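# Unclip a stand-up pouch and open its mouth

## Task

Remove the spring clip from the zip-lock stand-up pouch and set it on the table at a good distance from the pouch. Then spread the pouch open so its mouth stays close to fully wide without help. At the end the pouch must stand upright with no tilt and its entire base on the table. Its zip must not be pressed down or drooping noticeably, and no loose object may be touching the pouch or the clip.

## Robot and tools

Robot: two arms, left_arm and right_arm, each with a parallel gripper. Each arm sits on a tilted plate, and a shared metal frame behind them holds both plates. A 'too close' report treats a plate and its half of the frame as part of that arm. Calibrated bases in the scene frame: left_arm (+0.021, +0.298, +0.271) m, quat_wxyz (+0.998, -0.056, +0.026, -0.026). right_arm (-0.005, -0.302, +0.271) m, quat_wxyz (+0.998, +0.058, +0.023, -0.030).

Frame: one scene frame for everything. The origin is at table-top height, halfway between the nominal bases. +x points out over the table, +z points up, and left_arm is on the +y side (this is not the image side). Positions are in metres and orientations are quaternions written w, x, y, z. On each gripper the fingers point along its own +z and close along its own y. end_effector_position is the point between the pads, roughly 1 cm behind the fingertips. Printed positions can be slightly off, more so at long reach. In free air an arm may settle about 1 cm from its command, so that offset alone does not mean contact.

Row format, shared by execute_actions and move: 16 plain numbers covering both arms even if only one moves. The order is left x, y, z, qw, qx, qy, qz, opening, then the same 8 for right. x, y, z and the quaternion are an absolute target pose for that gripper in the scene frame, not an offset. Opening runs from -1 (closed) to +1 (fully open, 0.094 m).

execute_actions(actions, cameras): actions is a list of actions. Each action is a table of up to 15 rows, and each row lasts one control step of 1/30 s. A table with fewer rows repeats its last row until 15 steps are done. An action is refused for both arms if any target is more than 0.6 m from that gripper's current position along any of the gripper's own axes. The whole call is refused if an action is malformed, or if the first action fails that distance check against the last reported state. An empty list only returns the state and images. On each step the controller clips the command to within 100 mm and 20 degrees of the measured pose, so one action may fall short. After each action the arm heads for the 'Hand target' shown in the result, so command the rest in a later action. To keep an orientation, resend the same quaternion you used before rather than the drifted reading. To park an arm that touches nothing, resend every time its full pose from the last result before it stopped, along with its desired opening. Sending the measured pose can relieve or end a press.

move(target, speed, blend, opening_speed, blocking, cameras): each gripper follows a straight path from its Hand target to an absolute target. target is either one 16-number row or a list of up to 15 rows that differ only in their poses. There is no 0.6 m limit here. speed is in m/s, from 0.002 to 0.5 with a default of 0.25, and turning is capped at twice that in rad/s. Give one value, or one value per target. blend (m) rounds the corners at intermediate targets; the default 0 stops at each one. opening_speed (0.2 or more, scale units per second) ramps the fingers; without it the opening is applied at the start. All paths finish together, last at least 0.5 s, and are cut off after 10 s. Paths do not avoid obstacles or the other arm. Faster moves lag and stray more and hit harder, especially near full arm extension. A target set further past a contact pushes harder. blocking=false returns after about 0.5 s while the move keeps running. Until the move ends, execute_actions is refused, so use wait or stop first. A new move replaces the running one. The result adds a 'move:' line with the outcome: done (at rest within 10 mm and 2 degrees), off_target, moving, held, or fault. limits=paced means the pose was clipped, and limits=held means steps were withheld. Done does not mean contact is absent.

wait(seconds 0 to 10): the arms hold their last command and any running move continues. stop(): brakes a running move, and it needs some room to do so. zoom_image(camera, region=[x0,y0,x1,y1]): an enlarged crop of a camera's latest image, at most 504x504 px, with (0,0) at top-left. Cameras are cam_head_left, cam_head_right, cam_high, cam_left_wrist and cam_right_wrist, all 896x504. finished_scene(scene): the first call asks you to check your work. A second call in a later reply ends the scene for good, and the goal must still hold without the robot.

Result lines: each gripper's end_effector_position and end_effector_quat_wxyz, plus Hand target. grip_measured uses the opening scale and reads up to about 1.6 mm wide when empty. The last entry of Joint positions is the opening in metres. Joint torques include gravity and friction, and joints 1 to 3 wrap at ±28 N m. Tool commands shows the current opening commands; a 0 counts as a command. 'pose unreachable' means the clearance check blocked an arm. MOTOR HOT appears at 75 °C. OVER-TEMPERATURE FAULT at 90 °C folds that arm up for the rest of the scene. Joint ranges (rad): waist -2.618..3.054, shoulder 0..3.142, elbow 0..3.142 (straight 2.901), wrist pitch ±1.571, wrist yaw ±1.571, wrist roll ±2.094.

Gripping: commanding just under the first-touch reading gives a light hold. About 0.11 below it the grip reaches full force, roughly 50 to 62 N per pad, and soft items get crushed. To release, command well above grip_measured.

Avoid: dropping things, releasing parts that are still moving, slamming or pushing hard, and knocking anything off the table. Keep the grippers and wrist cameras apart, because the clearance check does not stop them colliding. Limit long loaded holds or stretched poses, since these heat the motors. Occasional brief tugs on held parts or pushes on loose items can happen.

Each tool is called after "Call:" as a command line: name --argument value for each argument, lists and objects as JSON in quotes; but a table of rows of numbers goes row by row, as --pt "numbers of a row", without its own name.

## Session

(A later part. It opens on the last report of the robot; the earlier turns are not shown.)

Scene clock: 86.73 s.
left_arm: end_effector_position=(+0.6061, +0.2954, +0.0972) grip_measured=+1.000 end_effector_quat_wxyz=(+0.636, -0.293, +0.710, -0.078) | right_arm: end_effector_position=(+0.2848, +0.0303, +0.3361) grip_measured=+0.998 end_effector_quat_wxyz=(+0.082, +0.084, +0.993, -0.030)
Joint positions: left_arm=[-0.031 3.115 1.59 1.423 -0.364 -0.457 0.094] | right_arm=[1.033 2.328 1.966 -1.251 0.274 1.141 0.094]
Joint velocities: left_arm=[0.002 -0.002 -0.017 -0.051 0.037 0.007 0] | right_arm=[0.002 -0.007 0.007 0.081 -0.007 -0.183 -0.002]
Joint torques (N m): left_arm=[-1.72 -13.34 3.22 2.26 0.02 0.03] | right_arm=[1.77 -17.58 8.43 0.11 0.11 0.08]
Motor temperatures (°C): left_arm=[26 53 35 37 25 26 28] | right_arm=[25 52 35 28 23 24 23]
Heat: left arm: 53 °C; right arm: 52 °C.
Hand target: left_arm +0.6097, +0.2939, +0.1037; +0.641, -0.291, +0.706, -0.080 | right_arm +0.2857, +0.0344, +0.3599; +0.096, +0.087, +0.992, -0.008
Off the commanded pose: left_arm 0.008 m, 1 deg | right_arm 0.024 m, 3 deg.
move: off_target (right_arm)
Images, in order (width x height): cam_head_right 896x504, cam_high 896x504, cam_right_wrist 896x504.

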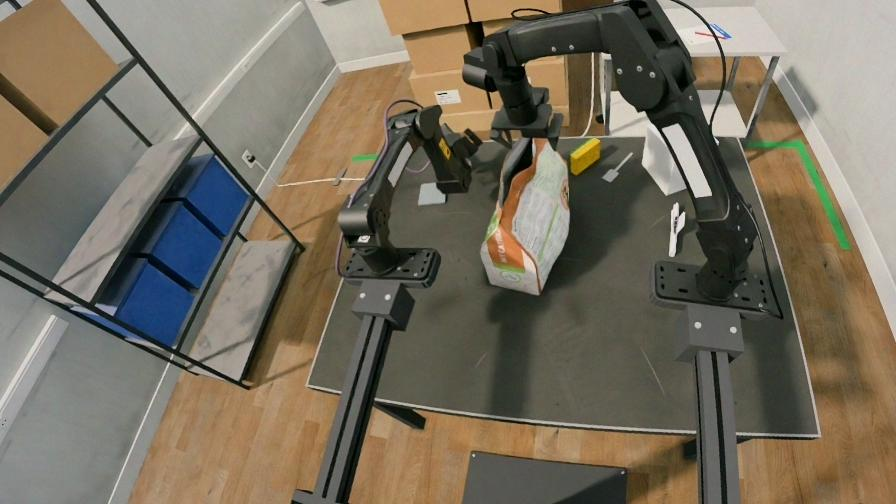

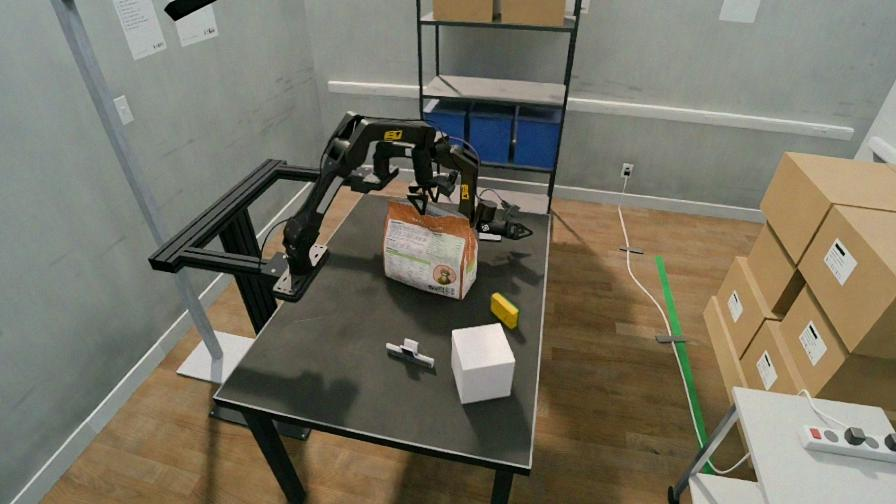

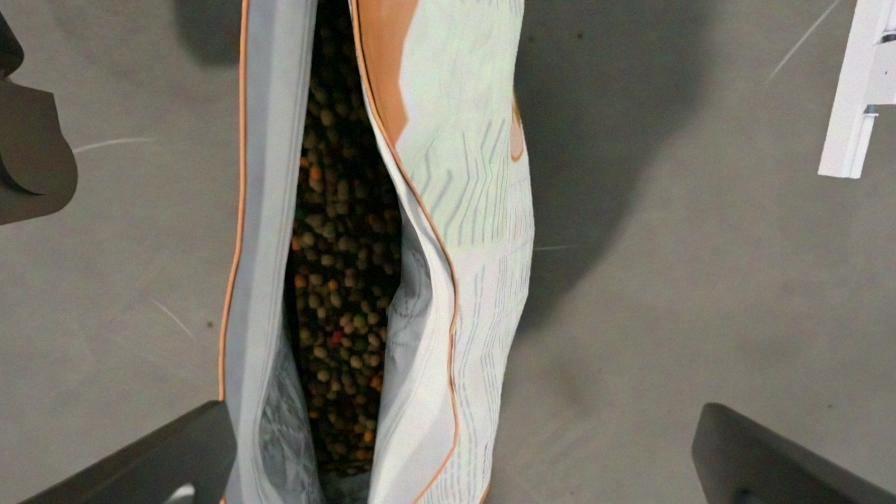

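Call:
move --target '[0.6097,0.2939,0.1037,0.641,-0.291,0.706,-0.080,1,0.286,0.045,0.375,0.0957,0.0867,0.9916,-0.0084,-0.7]' --speed 0.1 --opening_speed 1.2 --cameras '["cam_right_wrist"]'

Scene clock: 88.67 s.
left_arm: end_effector_position=(+0.6061, +0.2954, +0.0972) grip_measured=+1.000 end_effector_quat_wxyz=(+0.636, -0.293, +0.710, -0.078) | right_arm: end_effector_position=(+0.2869, +0.0416, +0.3719) grip_measured=-0.698 end_effector_quat_wxyz=(+0.094, +0.088, +0.992, -0.009)
Joint positions: left_arm=[-0.031 3.115 1.59 1.423 -0.364 -0.457 0.094] | right_arm=[1.051 2.328 2.103 -1.345 0.274 1.158 0.014]
Joint velocities: left_arm=[-0.007 -0.017 0.002 0.022 0.066 -0.022 0] | right_arm=[0.002 0.002 -0.007 0.051 -0.022 0.022 0]
Joint torques (N m): left_arm=[-1.66 -13.31 3.23 2.25 0.03 0.03] | right_arm=[1.68 -13.3 8.53 0.22 0.11 0.08]
Motor temperatures (°C): left_arm=[26 53 35 37 25 26 28] | right_arm=[25 53 36 28 23 24 23]
Heat: left arm: 53 °C; right arm: 53 °C.
Hand target: left_arm +0.6097, +0.2939, +0.1037; +0.641, -0.291, +0.706, -0.080 | right_arm +0.2854, +0.0447, +0.3749; +0.096, +0.087, +0.992, -0.008
Off the commanded pose: left_arm 0.008 m, 1 deg | right_arm 0.005 m, 0 deg.
move: done
Images, in order (width x height): cam_right_wrist 896x504.

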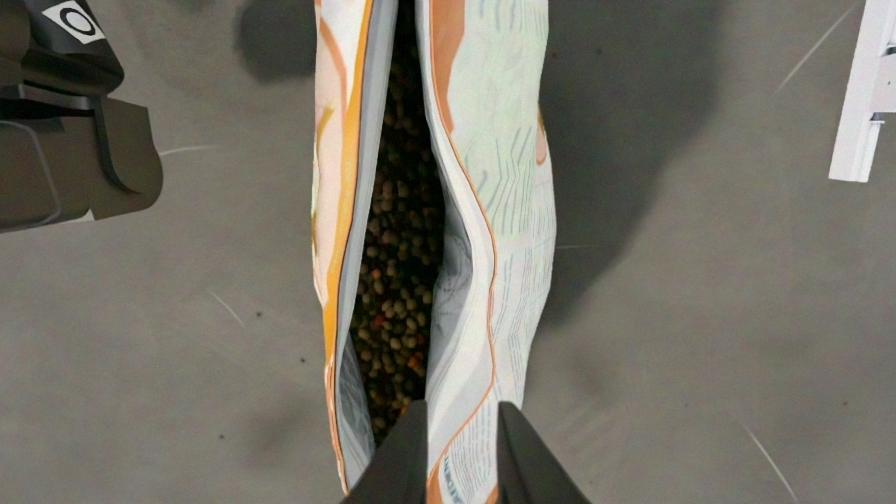

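Call:
move --pt "0.6097 0.2939 0.1037 0.641 -0.291 0.706 -0.080 1 0.295 0.058 0.345 0.0957 0.0867 0.9916 -0.0084 -1" --pt "0.6097 0.2939 0.1037 0.641 -0.291 0.706 -0.080 1 0.295 0.056 0.318 0.0957 0.0867 0.9916 -0.0084 -1" --speed 0.1 --cameras '["cam_right_wrist"]'

Scene clock: 90.33 s.
left_arm: end_effector_position=(+0.6061, +0.2954, +0.0972) grip_measured=+1.000 end_effector_quat_wxyz=(+0.636, -0.293, +0.710, -0.078) | right_arm: end_effector_position=(+0.2941, +0.0576, +0.3272) grip_measured=-0.994 end_effector_quat_wxyz=(+0.098, +0.088, +0.991, -0.001)
Joint positions: left_arm=[-0.031 3.115 1.59 1.423 -0.364 -0.457 0.094] | right_arm=[1.047 2.389 2.027 -1.188 0.274 1.152 0]
Joint velocities: left_arm=[0.007 -0.002 0.002 -0.081 -0.081 -0.007 0] | right_arm=[-0.022 0.007 -0.012 -0.095 -0.007 -0.066 -0.001]
Joint torques (N m): left_arm=[-1.68 -13.34 3.19 2.25 0.03 0.03] | right_arm=[0.79 -13.08 6.05 0.52 0.11 -0.03]
Motor temperatures (°C): left_arm=[26 53 35 37 25 26 28] | right_arm=[25 53 36 28 23 24 23]
Heat: left arm: 53 °C; right arm: 53 °C.
Hand target: left_arm +0.6097, +0.2939, +0.1037; +0.641, -0.291, +0.706, -0.080 | right_arm +0.2948, +0.0563, +0.3181; +0.096, +0.087, +0.992, -0.008
Off the commanded pose: left_arm 0.008 m, 1 deg | right_arm 0.009 m, 1 deg.
move: done
Images, in order (width x height): cam_right_wrist 896x504.

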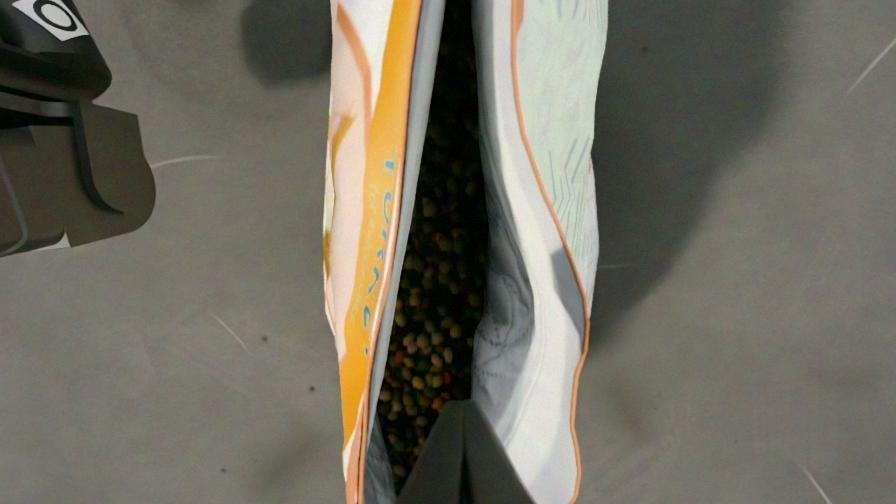

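Call:
move --target '[0.6097,0.2939,0.1037,0.641,-0.291,0.706,-0.080,1,0.292,0.060,0.252,0.0957,0.0867,0.9916,-0.0084,-1]' --speed 0.08 --cameras '[]'

Call:
move --target '[0.6097,0.2939,0.1037,0.641,-0.291,0.706,-0.080,1,0.292,0.058,0.254,0.0957,0.0867,0.9916,-0.0084,1]' --speed 0.05 --opening_speed 1.1 --cameras '["cam_right_wrist"]'

Call:
move --target '[0.6097,0.2939,0.1037,0.641,-0.291,0.706,-0.080,1,0.292,0.025,0.26,0.0957,0.0867,0.9916,-0.0084,1]' --speed 0.06 --cameras '["cam_right_wrist","cam_high","cam_head_right"]'

Scene clock: 92.37 s.
left_arm: end_effector_position=(+0.6061, +0.2954, +0.0972) grip_measured=+1.000 end_effector_quat_wxyz=(+0.636, -0.293, +0.710, -0.078) | right_arm: end_effector_position=(+0.2921, +0.0625, +0.2635) grip_measured=-0.994 end_effector_quat_wxyz=(+0.099, +0.088, +0.991, +0.000)
Joint positions: left_arm=[-0.031 3.115 1.59 1.423 -0.364 -0.457 0.094] | right_arm=[1.043 2.447 1.87 -0.971 0.274 1.146 0]
Joint velocities: left_arm=[0.007 -0.017 -0.007 0.022 -0.037 0.051 0] | right_arm=[-0.012 -0.007 0.007 0.022 -0.037 -0.007 0]
Joint torques (N m): left_arm=[-1.68 -13.34 3.23 2.24 0.03 0.03] | right_arm=[0.75 -12.89 5.9 0.57 0.11 -0.01]
Motor temperatures (°C): left_arm=[26 53 35 37 25 26 28] | right_arm=[25 53 36 28 23 24 23]
Heat: left arm: 53 °C; right arm: 53 °C.
Hand target: left_arm +0.6097, +0.2939, +0.1037; +0.641, -0.291, +0.706, -0.080 | right_arm +0.2921, +0.0601, +0.2520; +0.096, +0.087, +0.992, -0.008
Off the commanded pose: left_arm 0.008 m, 1 deg | right_arm 0.012 m, 1 deg.
move: off_target (right_arm)
No camera images: "cameras" was empty.

Scene clock: 94.43 s.
left_arm: end_effector_position=(+0.6061, +0.2954, +0.0972) grip_measured=+1.000 end_effector_quat_wxyz=(+0.636, -0.293, +0.710, -0.078) | right_arm: end_effector_position=(+0.2914, +0.0594, +0.2609) grip_measured=+0.998 end_effector_quat_wxyz=(+0.096, +0.087, +0.992, -0.005)
Joint positions: left_arm=[-0.031 3.115 1.59 1.423 -0.364 -0.457 0.094] | right_arm=[1.04 2.447 1.861 -0.971 0.274 1.143 0.094]
Joint velocities: left_arm=[-0.032 -0.002 -0.017 0.007 0.022 -0.007 0] | right_arm=[0.007 -0.007 0.007 0.007 -0.007 0.022 -0.001]
Joint torques (N m): left_arm=[-1.68 -13.37 3.23 2.25 0.03 0.03] | right_arm=[0.81 -13.72 5.81 0.54 0.1 -0.02]
Motor temperatures (°C): left_arm=[26 53 35 37 25 26 28] | right_arm=[25 53 35 28 23 24 23]
Heat: left arm: 53 °C; right arm: 53 °C.
Hand target: left_arm +0.6097, +0.2939, +0.1037; +0.641, -0.291, +0.706, -0.080 | right_arm +0.2920, +0.0579, +0.2540; +0.096, +0.087, +0.992, -0.008
Off the commanded pose: left_arm 0.008 m, 1 deg | right_arm 0.007 m, 0 deg.
move: done
Images, in order (width x height): cam_right_wrist 896x504.

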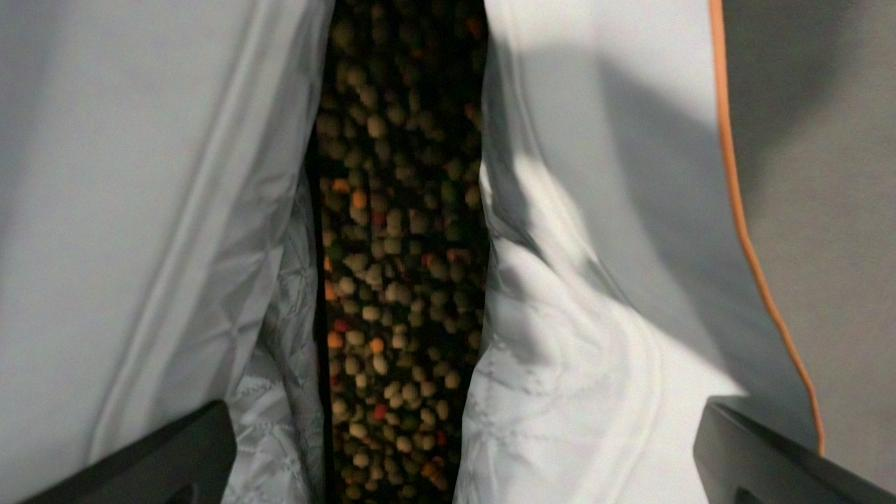

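Scene clock: 95.47 s.
left_arm: end_effector_position=(+0.6061, +0.2954, +0.0972) grip_measured=+1.000 end_effector_quat_wxyz=(+0.636, -0.293, +0.710, -0.078) | right_arm: end_effector_position=(+0.2887, +0.0271, +0.2466) grip_measured=+0.998 end_effector_quat_wxyz=(+0.088, +0.085, +0.992, -0.018)
Joint positions: left_arm=[-0.031 3.115 1.59 1.423 -0.364 -0.457 0.094] | right_arm=[1 2.378 1.69 -0.889 0.272 1.102 0.094]
Joint velocities: left_arm=[0.012 -0.012 -0.007 -0.022 -0.022 -0.081 0] | right_arm=[0.012 -0.012 -0.007 -0.037 -0.051 -0.022 0]
Joint torques (N m): left_arm=[-1.66 -13.37 3.25 2.25 0.03 0.02] | right_arm=[0.68 -17.29 5.16 0.34 0.11 -0.03]
Motor temperatures (°C): left_arm=[26 53 35 37 25 26 28] | right_arm=[25 53 35 28 23 24 23]
Heat: left arm: 53 °C; right arm: 53 °C.
Hand target: left_arm +0.6097, +0.2939, +0.1037; +0.641, -0.291, +0.706, -0.080 | right_arm +0.2928, +0.0251, +0.2597; +0.096, +0.087, +0.992, -0.009
Off the commanded pose: left_arm 0.008 m, 1 deg | right_arm 0.014 m, 1 deg.
move: off_target (right_arm)
Images, in order (width x height): cam_head_right 896x504, cam_high 896x504, cam_right_wrist 896x504.

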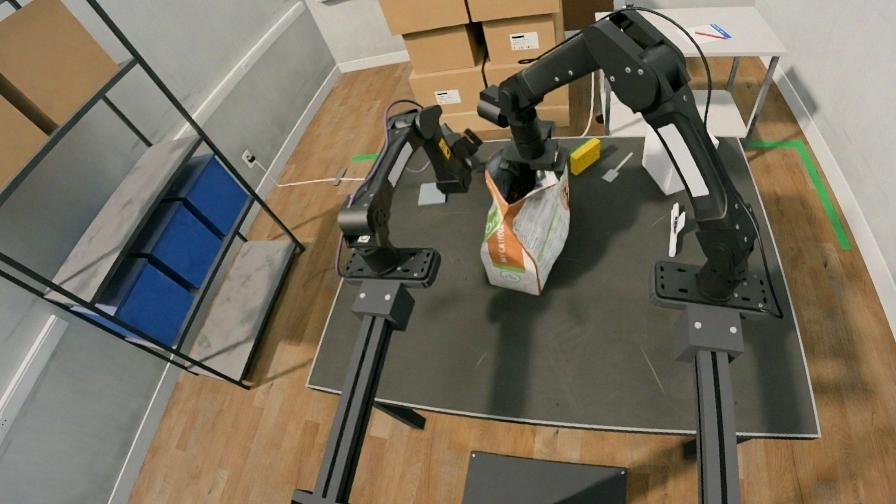

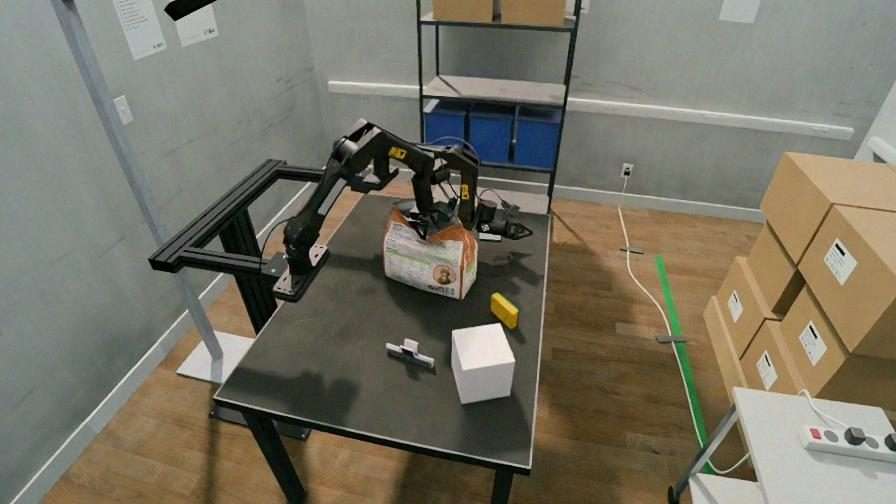

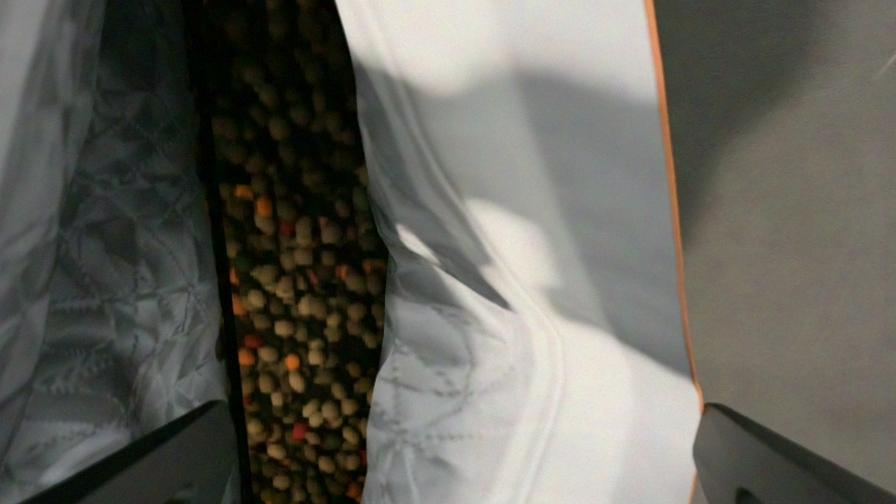

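Call:
zoom_image --camera "cam_high" --region '[360, 160, 510, 310]'

Call:
zoom_image --camera "cam_head_right" --region '[450, 80, 610, 310]'

Scaled by 3.360 from the camera's 896x504 image, which has a finer 1280x720 frame.

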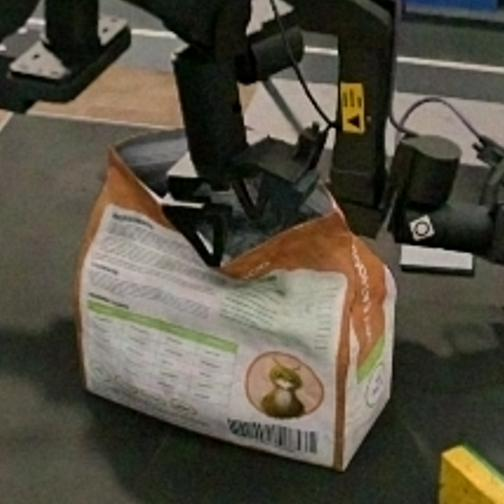

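Scaled by 2.191 from the camera's 896x504 image, which has a finer 1280x720 frame.

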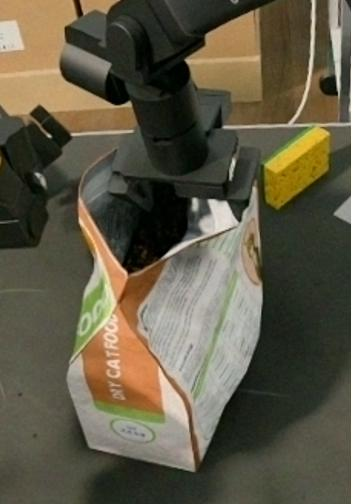

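Call:
move --target '[0.6097,0.2939,0.1037,0.641,-0.291,0.706,-0.080,1,0.292,0.035,0.31,0.0957,0.0867,0.9916,-0.0084,1]' --speed 0.06 --cameras '["cam_right_wrist","cam_high"]'

Call:
zoom_image --camera "cam_high" --region '[360, 160, 510, 310]'

Scene clock: 97.67 s.
left_arm: end_effector_position=(+0.6061, +0.2954, +0.0972) grip_measured=+1.000 end_effector_quat_wxyz=(+0.636, -0.293, +0.710, -0.078) | right_arm: end_effector_position=(+0.2875, +0.0278, +0.2846) grip_measured=+0.998 end_effector_quat_wxyz=(+0.080, +0.084, +0.993, -0.031)
Joint positions: left_arm=[-0.031 3.115 1.59 1.423 -0.364 -0.457 0.094] | right_arm=[1.012 2.361 1.817 -1.069 0.272 1.119 0.094]
Joint velocities: left_arm=[-0.022 -0.012 -0.007 -0.022 0.007 0.007 0] | right_arm=[-0.007 0.012 -0.022 0.007 -0.022 -0.007 0]
Joint torques (N m): left_arm=[-1.69 -13.35 3.23 2.25 0.03 0.03] | right_arm=[1.74 -17.98 8.31 0.12 0.11 0.07]
Motor temperatures (°C): left_arm=[26 53 35 37 25 26 28] | right_arm=[25 55 35 28 23 24 23]
Heat: left arm: 53 °C; right arm: 55 °C.
Hand target: left_arm +0.6097, +0.2939, +0.1037; +0.641, -0.291, +0.706, -0.080 | right_arm +0.2913, +0.0344, +0.3098; +0.096, +0.087, +0.992, -0.008
Off the commanded pose: left_arm 0.008 m, 1 deg | right_arm 0.027 m, 3 deg.
move: off_target (right_arm)
Images, in order (width x height): cam_high 896x504, cam_right_wrist 896x504.

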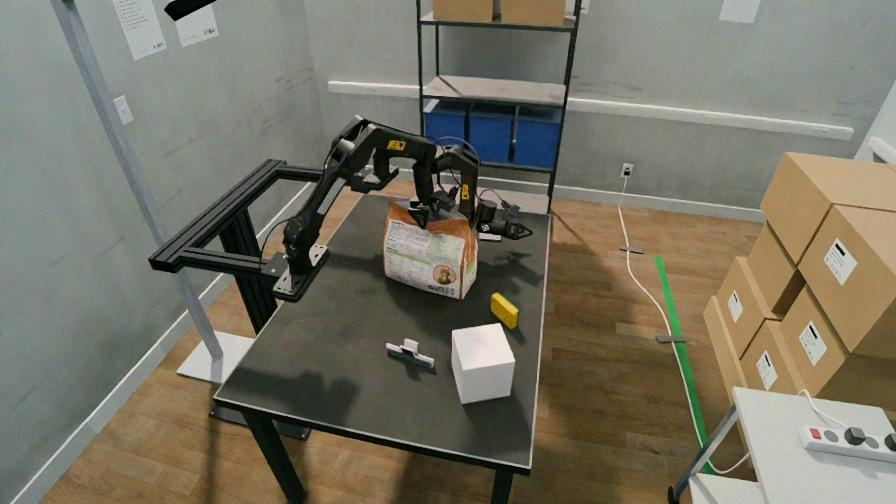

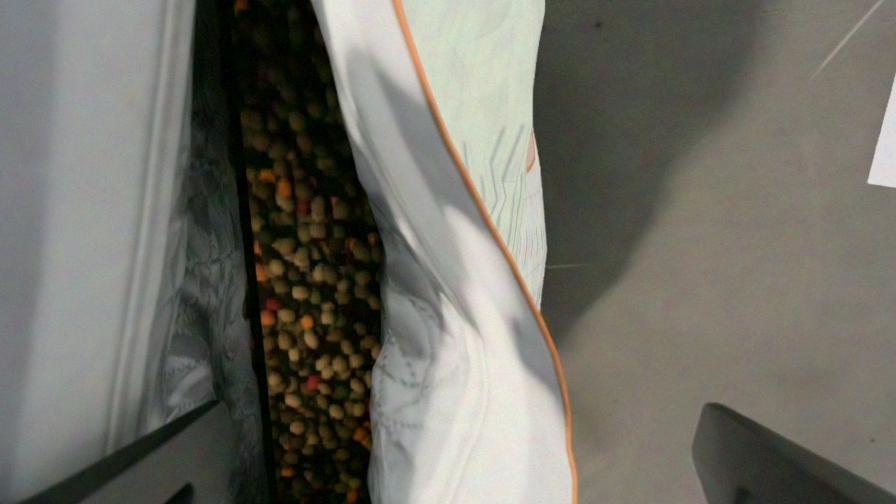

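Scaled by 3.360 from the camera's 896x504 image, which has a finer 1280x720 frame.

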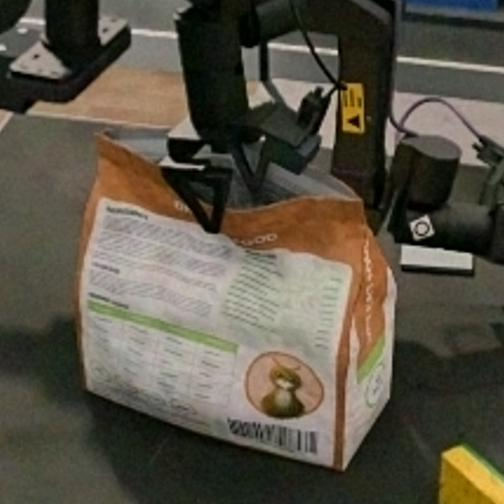

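Call:
move --target '[0.6097,0.2939,0.1037,0.641,-0.291,0.706,-0.080,1,0.290,0.040,0.375,0.0957,0.0867,0.9916,-0.0084,1]' --speed 0.1 --cameras '[]'

Call:
move --target '[0.6097,0.2939,0.1037,0.641,-0.291,0.706,-0.080,1,0.289,0.060,0.36,0.0957,0.0867,0.9916,-0.0084,-1]' --speed 0.1 --opening_speed 1.5 --cameras '["cam_right_wrist","cam_high"]'

Call:
zoom_image --camera "cam_high" --region '[360, 160, 510, 310]'

Scene clock: 99.63 s.
left_arm: end_effector_position=(+0.6061, +0.2954, +0.0972) grip_measured=+1.000 end_effector_quat_wxyz=(+0.636, -0.293, +0.710, -0.078) | right_arm: end_effector_position=(+0.2889, +0.0365, +0.3549) grip_measured=+0.998 end_effector_quat_wxyz=(+0.084, +0.085, +0.993, -0.025)
Joint positions: left_arm=[-0.031 3.115 1.59 1.423 -0.364 -0.457 0.094] | right_arm=[1.037 2.353 2.082 -1.333 0.272 1.144 0.094]
Joint velocities: left_arm=[0.017 -0.007 -0.007 -0.051 -0.037 -0.051 0] | right_arm=[0.002 -0.002 -0.007 -0.037 0.007 -0.007 -0.001]
Joint torques (N m): left_arm=[-1.65 -13.37 3.22 2.25 0.03 0.02] | right_arm=[1.73 -16.85 8.43 0.12 0.13 0.06]
Motor temperatures (°C): left_arm=[26 53 35 37 25 26 28] | right_arm=[25 56 36 28 23 24 23]
Heat: left arm: 53 °C; right arm: 56 °C.
Hand target: left_arm +0.6097, +0.2939, +0.1037; +0.641, -0.291, +0.706, -0.080 | right_arm +0.2892, +0.0393, +0.3748; +0.096, +0.087, +0.992, -0.008
Off the commanded pose: left_arm 0.008 m, 1 deg | right_arm 0.020 m, 2 deg.
move: off_target (right_arm)
No camera images: "cameras" was empty.

Scene clock: 101.20 s.
left_arm: end_effector_position=(+0.6061, +0.2954, +0.0972) grip_measured=+1.000 end_effector_quat_wxyz=(+0.636, -0.293, +0.710, -0.078) | right_arm: end_effector_position=(+0.2897, +0.0565, +0.3628) grip_measured=-0.994 end_effector_quat_wxyz=(+0.096, +0.089, +0.991, -0.003)
Joint positions: left_arm=[-0.031 3.115 1.59 1.423 -0.364 -0.457 0.094] | right_arm=[1.061 2.385 2.16 -1.336 0.272 1.167 0]
Joint velocities: left_arm=[-0.032 -0.017 -0.007 0.007 0.081 -0.022 0] | right_arm=[-0.022 0.007 -0.012 0.007 -0.051 -0.095 0]
Joint torques (N m): left_arm=[-1.7 -13.3 3.23 2.26 0.04 0.02] | right_arm=[1.61 -12.49 8.88 0.24 0.14 0.07]
Motor temperatures (°C): left_arm=[26 53 35 37 25 26 28] | right_arm=[25 56 36 28 23 24 23]
Heat: left arm: 53 °C; right arm: 56 °C.
Hand target: left_arm +0.6097, +0.2939, +0.1037; +0.641, -0.291, +0.706, -0.080 | right_arm +0.2884, +0.0598, +0.3598; +0.096, +0.087, +0.992, -0.008
Off the commanded pose: left_arm 0.008 m, 1 deg | right_arm 0.005 m, 1 deg.
move: done
Images, in order (width x height): cam_high 896x504, cam_right_wrist 896x504.

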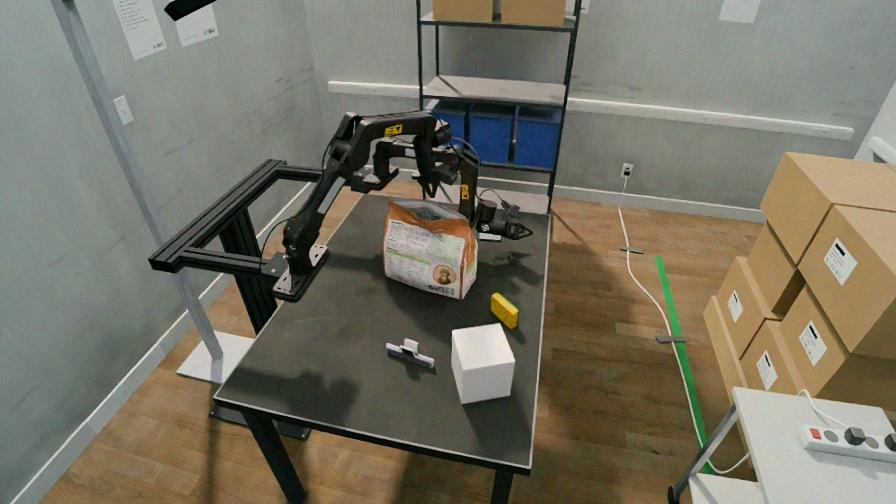

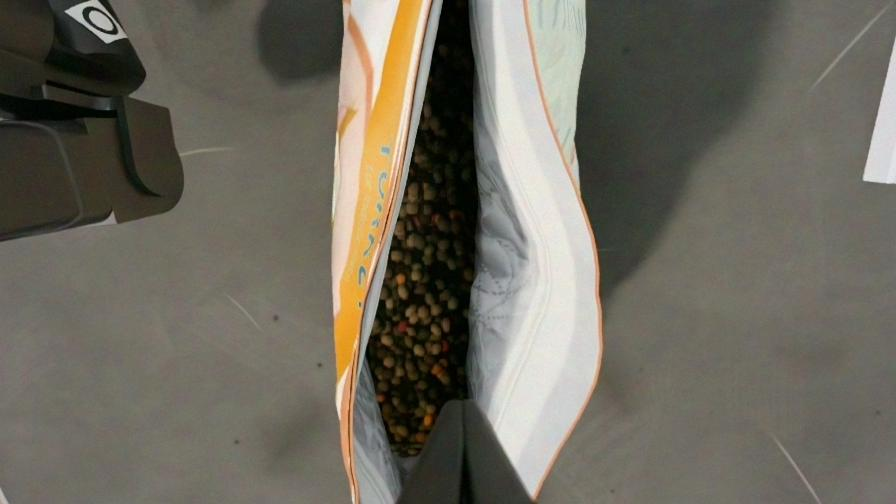

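Scaled by 3.360 from the camera's 896x504 image, which has a finer 1280x720 frame.

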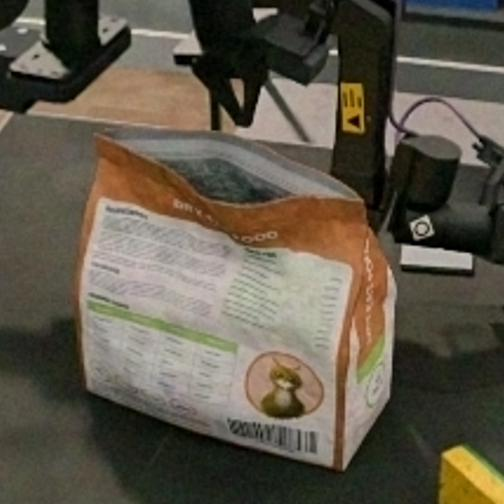

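Call:
move --target '[0.6097,0.2939,0.1037,0.641,-0.291,0.706,-0.080,1,0.296,0.052,0.256,0.0957,0.0867,0.9916,-0.0084,-1]' --speed 0.1 --cameras '[]'

Call:
move --pt "0.6097 0.2939 0.1037 0.641 -0.291 0.706 -0.080 1 0.296 0.056 0.260 0.0957 0.0867 0.9916 -0.0084 1" --speed 0.05 --opening_speed 1.1 --cameras '["cam_right_wrist"]'

Call:
move --target '[0.6097,0.2939,0.1037,0.641,-0.291,0.706,-0.080,1,0.296,0.09,0.260,0.0957,0.0867,0.9916,-0.0084,1]' --speed 0.06 --cameras '["cam_right_wrist","cam_high","cam_head_left"]'

Call:
zoom_image --camera "cam_head_left" --region '[430, 120, 590, 310]'

Scene clock: 103.50 s.
left_arm: end_effector_position=(+0.6061, +0.2954, +0.0972) grip_measured=+1.000 end_effector_quat_wxyz=(+0.636, -0.293, +0.710, -0.078) | right_arm: end_effector_position=(+0.2966, +0.0548, +0.2660) grip_measured=-0.994 end_effector_quat_wxyz=(+0.098, +0.089, +0.991, +0.000)
Joint positions: left_arm=[-0.031 3.115 1.59 1.423 -0.364 -0.457 0.094] | right_arm=[1.026 2.426 1.846 -0.964 0.272 1.13 0]
Joint velocities: left_arm=[-0.022 0.002 -0.007 -0.066 -0.037 -0.007 0] | right_arm=[-0.012 -0.002 0.012 0.022 0.066 0.007 0]
Joint torques (N m): left_arm=[-1.66 -13.33 3.26 2.25 0.03 0.03] | right_arm=[0.85 -12.9 5.97 0.51 0.13 -0.03]
Motor temperatures (°C): left_arm=[26 53 35 37 25 26 28] | right_arm=[25 55 36 28 23 24 23]
Heat: left arm: 53 °C; right arm: 55 °C.
Hand target: left_arm +0.6097, +0.2939, +0.1037; +0.641, -0.291, +0.706, -0.080 | right_arm +0.2964, +0.0524, +0.2560; +0.095, +0.087, +0.992, -0.009
Off the commanded pose: left_arm 0.008 m, 1 deg | right_arm 0.010 m, 1 deg.
move: done
No camera images: "cameras" was empty.

Scene clock: 105.53 s.
left_arm: end_effector_position=(+0.6061, +0.2954, +0.0972) grip_measured=+1.000 end_effector_quat_wxyz=(+0.636, -0.293, +0.710, -0.078) | right_arm: end_effector_position=(+0.2946, +0.0520, +0.2657) grip_measured=+0.998 end_effector_quat_wxyz=(+0.094, +0.088, +0.992, -0.006)
Joint positions: left_arm=[-0.031 3.115 1.59 1.423 -0.364 -0.457 0.094] | right_arm=[1.026 2.426 1.846 -0.979 0.272 1.13 0.094]
Joint velocities: left_arm=[0.002 -0.007 -0.012 -0.022 -0.007 0.037 0] | right_arm=[-0.027 -0.002 0.002 -0.022 -0.037 -0.007 0]
Joint torques (N m): left_arm=[-1.7 -13.34 3.25 2.25 0.03 0.03] | right_arm=[1.29 -12.46 8.25 0.44 0.13 0.03]
Motor temperatures (°C): left_arm=[26 53 35 37 25 26 28] | right_arm=[25 54 36 27 23 24 23]
Heat: left arm: 53 °C; right arm: 54 °C.
Hand target: left_arm +0.6097, +0.2939, +0.1037; +0.641, -0.291, +0.706, -0.080 | right_arm +0.2959, +0.0559, +0.2600; +0.096, +0.087, +0.992, -0.008
Off the commanded pose: left_arm 0.008 m, 1 deg | right_arm 0.007 m, 0 deg.
move: done
Images, in order (width x height): cam_right_wrist 896x504.

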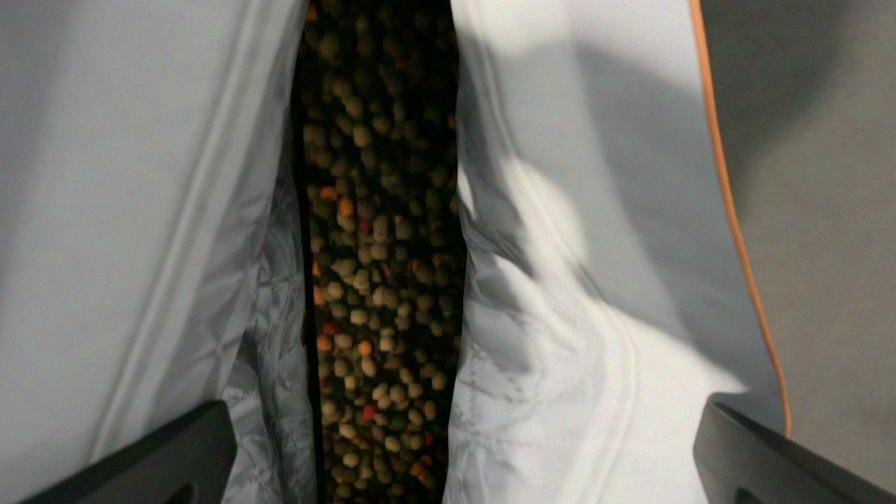

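Scene clock: 106.63 s.
left_arm: end_effector_position=(+0.6061, +0.2954, +0.0972) grip_measured=+1.000 end_effector_quat_wxyz=(+0.636, -0.293, +0.710, -0.078) | right_arm: end_effector_position=(+0.2956, +0.0790, +0.2655) grip_measured=+0.998 end_effector_quat_wxyz=(+0.090, +0.090, +0.992, -0.014)
Joint positions: left_arm=[-0.031 3.115 1.59 1.423 -0.364 -0.457 0.094] | right_arm=[1.055 2.556 2.076 -1.105 0.272 1.168 0.094]
Joint velocities: left_arm=[-0.002 0.002 -0.002 0.037 -0.007 -0.081 0] | right_arm=[-0.002 0.007 -0.002 -0.007 0.022 0.007 0]
Joint torques (N m): left_arm=[-1.69 -13.34 3.25 2.25 0.02 0.03] | right_arm=[2.15 -13.14 8.98 0.54 0.12 0.06]
Motor temperatures (°C): left_arm=[26 53 35 37 25 26 28] | right_arm=[25 54 36 27 23 24 23]
Heat: left arm: 53 °C; right arm: 54 °C.
Hand target: left_arm +0.6097, +0.2939, +0.1037; +0.641, -0.291, +0.706, -0.080 | right_arm +0.2948, +0.0895, +0.2601; +0.096, +0.087, +0.992, -0.008
Off the commanded pose: left_arm 0.008 m, 1 deg | right_arm 0.012 m, 1 deg.
move: off_target (right_arm)
Images, in order (width x height): cam_head_left 896x504, cam_high 896x504, cam_right_wrist 896x504.

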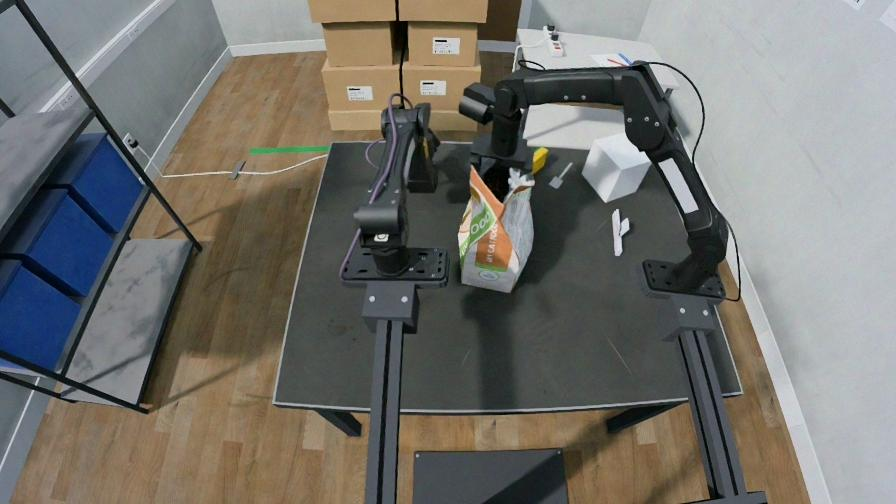

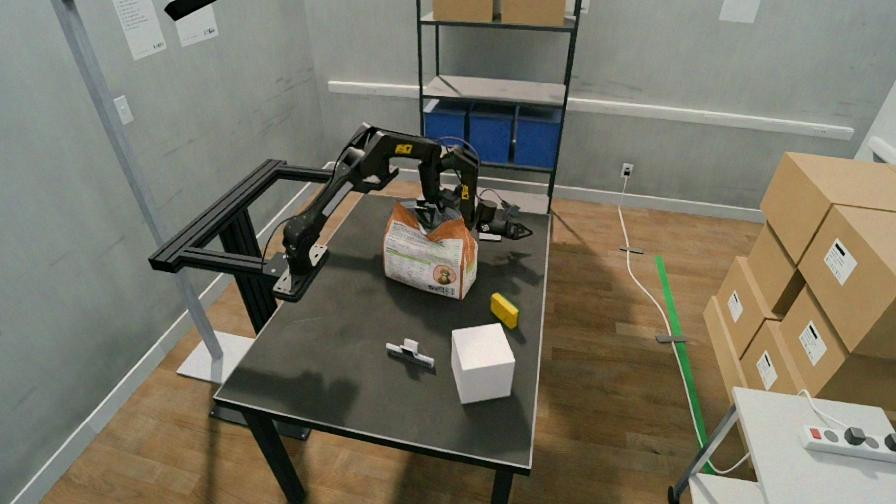

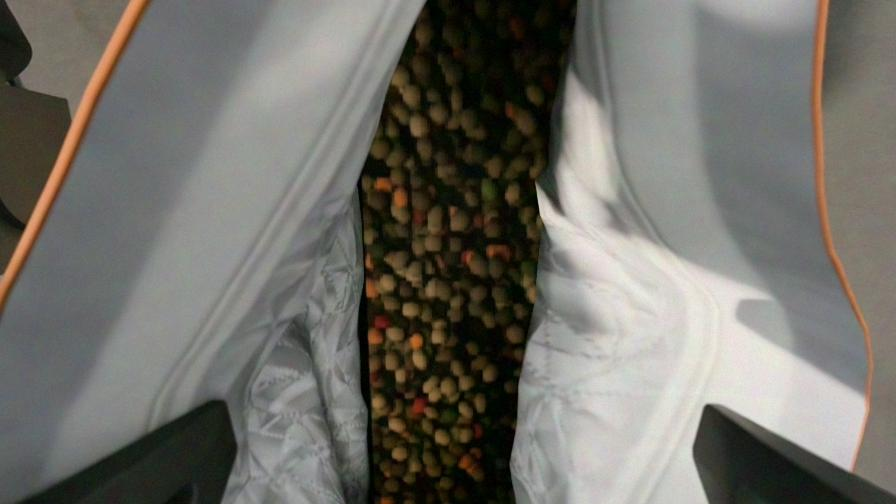

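Scaled by 2.653 from the camera's 896x504 image, which has a finer 1280x720 frame.

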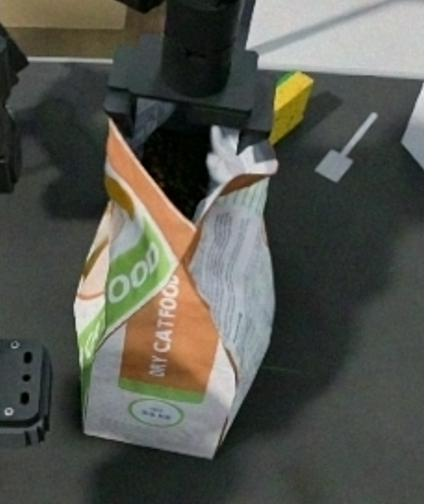

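Call:
move --target '[0.6097,0.2939,0.1037,0.641,-0.291,0.706,-0.080,1,0.297,0.103,0.260,0.0957,0.0867,0.9916,-0.0084,1]' --speed 0.06 --cameras '["cam_right_wrist"]'

Call:
move --target '[0.6097,0.2939,0.1037,0.641,-0.291,0.706,-0.080,1,0.295,0.035,0.272,0.0957,0.0867,0.9916,-0.0084,1]' --speed 0.06 --cameras '["cam_right_wrist","cam_high","cam_head_left"]'

Call:
zoom_image --camera "cam_head_left" --region '[430, 120, 590, 310]'

Scene clock: 107.90 s.
left_arm: end_effector_position=(+0.6061, +0.2954, +0.0972) grip_measured=+1.000 end_effector_quat_wxyz=(+0.636, -0.293, +0.710, -0.078) | right_arm: end_effector_position=(+0.2972, +0.0926, +0.2657) grip_measured=+0.998 end_effector_quat_wxyz=(+0.090, +0.089, +0.992, -0.014)
Joint positions: left_arm=[-0.031 3.115 1.59 1.423 -0.364 -0.457 0.094] | right_arm=[1.068 2.624 2.201 -1.165 0.272 1.179 0.094]
Joint velocities: left_arm=[0.012 -0.027 0.007 0.022 0.022 -0.022 0] | right_arm=[-0.012 0.002 -0.002 -0.051 -0.037 0.037 0.001]
Joint torques (N m): left_arm=[-1.72 -13.35 3.25 2.25 0.02 0.03] | right_arm=[2.11 -13.56 9.02 0.53 0.12 0.08]
Motor temperatures (°C): left_arm=[26 53 35 37 25 26 28] | right_arm=[25 54 36 27 23 24 23]
Heat: left arm: 53 °C; right arm: 54 °C.
Hand target: left_arm +0.6097, +0.2939, +0.1037; +0.641, -0.291, +0.706, -0.080 | right_arm +0.2962, +0.1025, +0.2599; +0.096, +0.087, +0.992, -0.008
Off the commanded pose: left_arm 0.008 m, 1 deg | right_arm 0.012 m, 1 deg.
move: off_target (right_arm)
Images, in order (width x height): cam_right_wrist 896x504.

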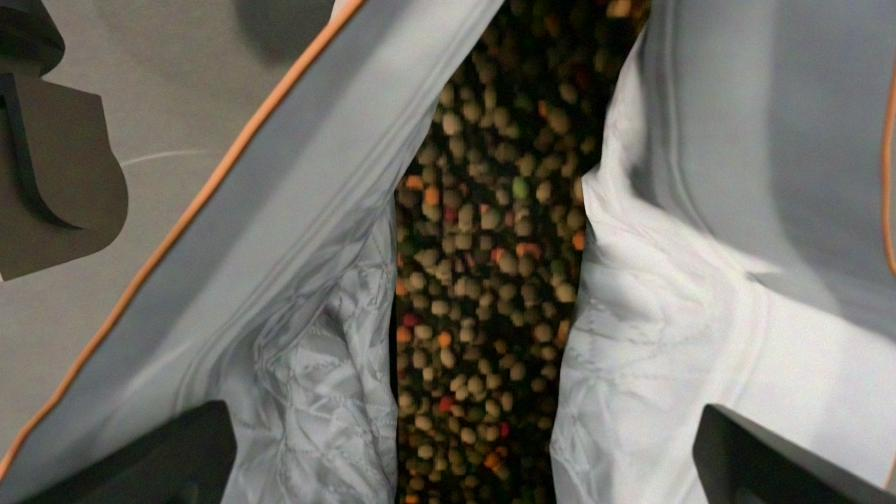

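Scene clock: 109.53 s.
left_arm: end_effector_position=(+0.6061, +0.2954, +0.0972) grip_measured=+1.000 end_effector_quat_wxyz=(+0.636, -0.293, +0.710, -0.078) | right_arm: end_effector_position=(+0.2908, +0.0355, +0.2560) grip_measured=+0.998 end_effector_quat_wxyz=(+0.084, +0.084, +0.993, -0.023)
Joint positions: left_arm=[-0.031 3.115 1.59 1.423 -0.364 -0.457 0.094] | right_arm=[1.01 2.409 1.783 -0.966 0.272 1.113 0.094]
Joint velocities: left_arm=[-0.002 0.012 0.007 -0.051 0.037 0.022 0] | right_arm=[0.007 0.012 -0.012 0.051 0.037 0.051 0]
Joint torques (N m): left_arm=[-1.68 -13.35 3.25 2.25 0.03 0.03] | right_arm=[0.7 -18.07 5.33 0.37 0.12 -0.03]
Motor temperatures (°C): left_arm=[26 53 35 37 25 26 28] | right_arm=[25 55 36 27 23 24 23]
Heat: left arm: 53 °C; right arm: 55 °C.
Hand target: left_arm +0.6097, +0.2939, +0.1037; +0.641, -0.291, +0.706, -0.080 | right_arm +0.2963, +0.0352, +0.2719; +0.096, +0.087, +0.992, -0.009
Off the commanded pose: left_arm 0.008 m, 1 deg | right_arm 0.017 m, 2 deg.
move: off_target (right_arm)
Images, in order (width x height): cam_head_left 896x504, cam_high 896x504, cam_right_wrist 896x504.

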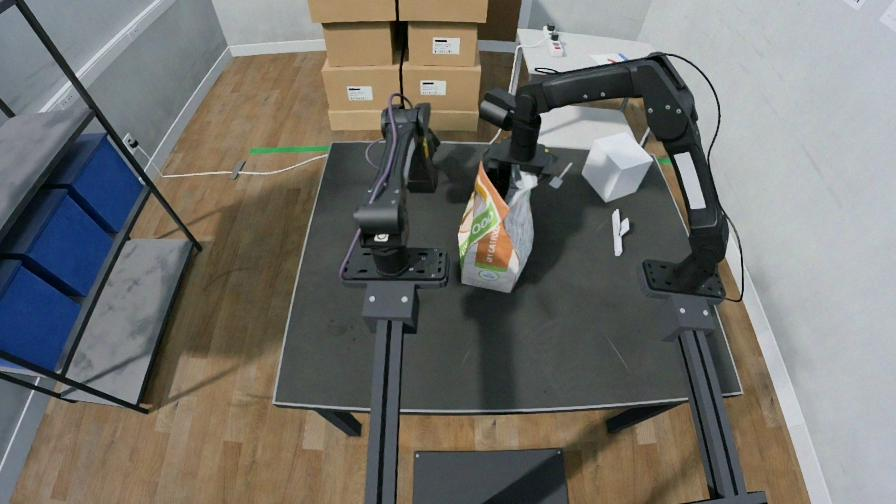

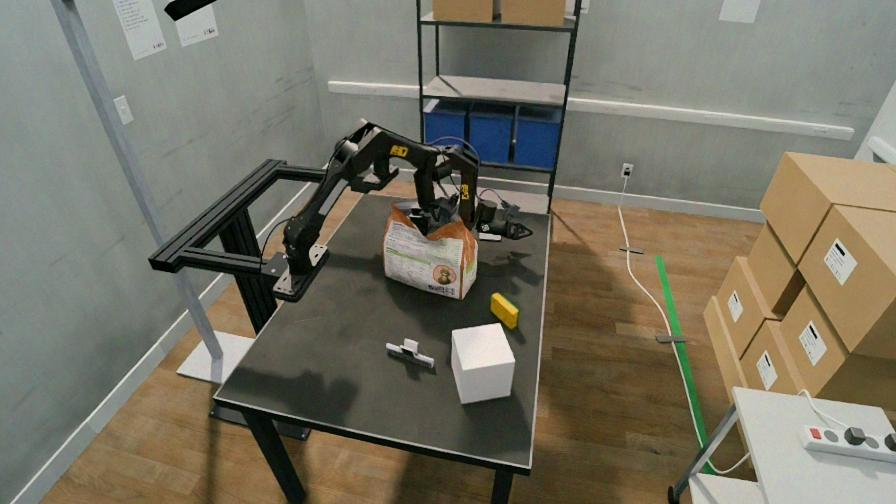

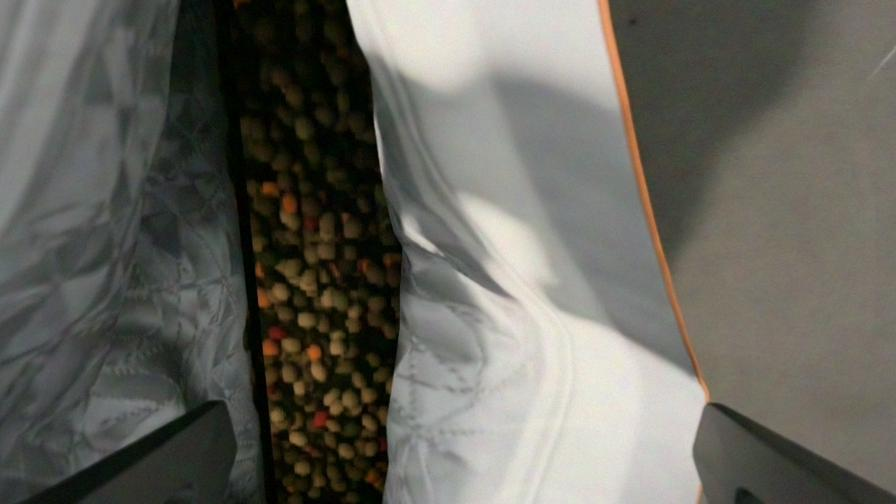

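Scaled by 2.653 from the camera's 896x504 image, which has a finer 1280x720 frame.

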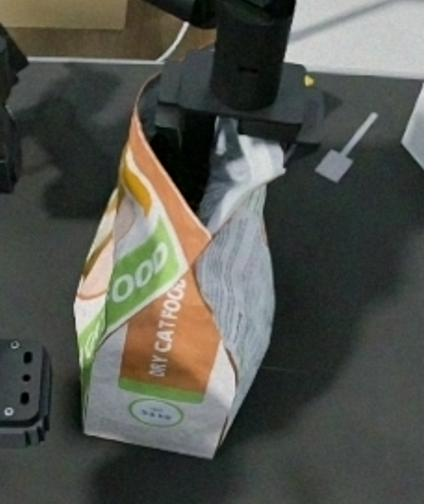

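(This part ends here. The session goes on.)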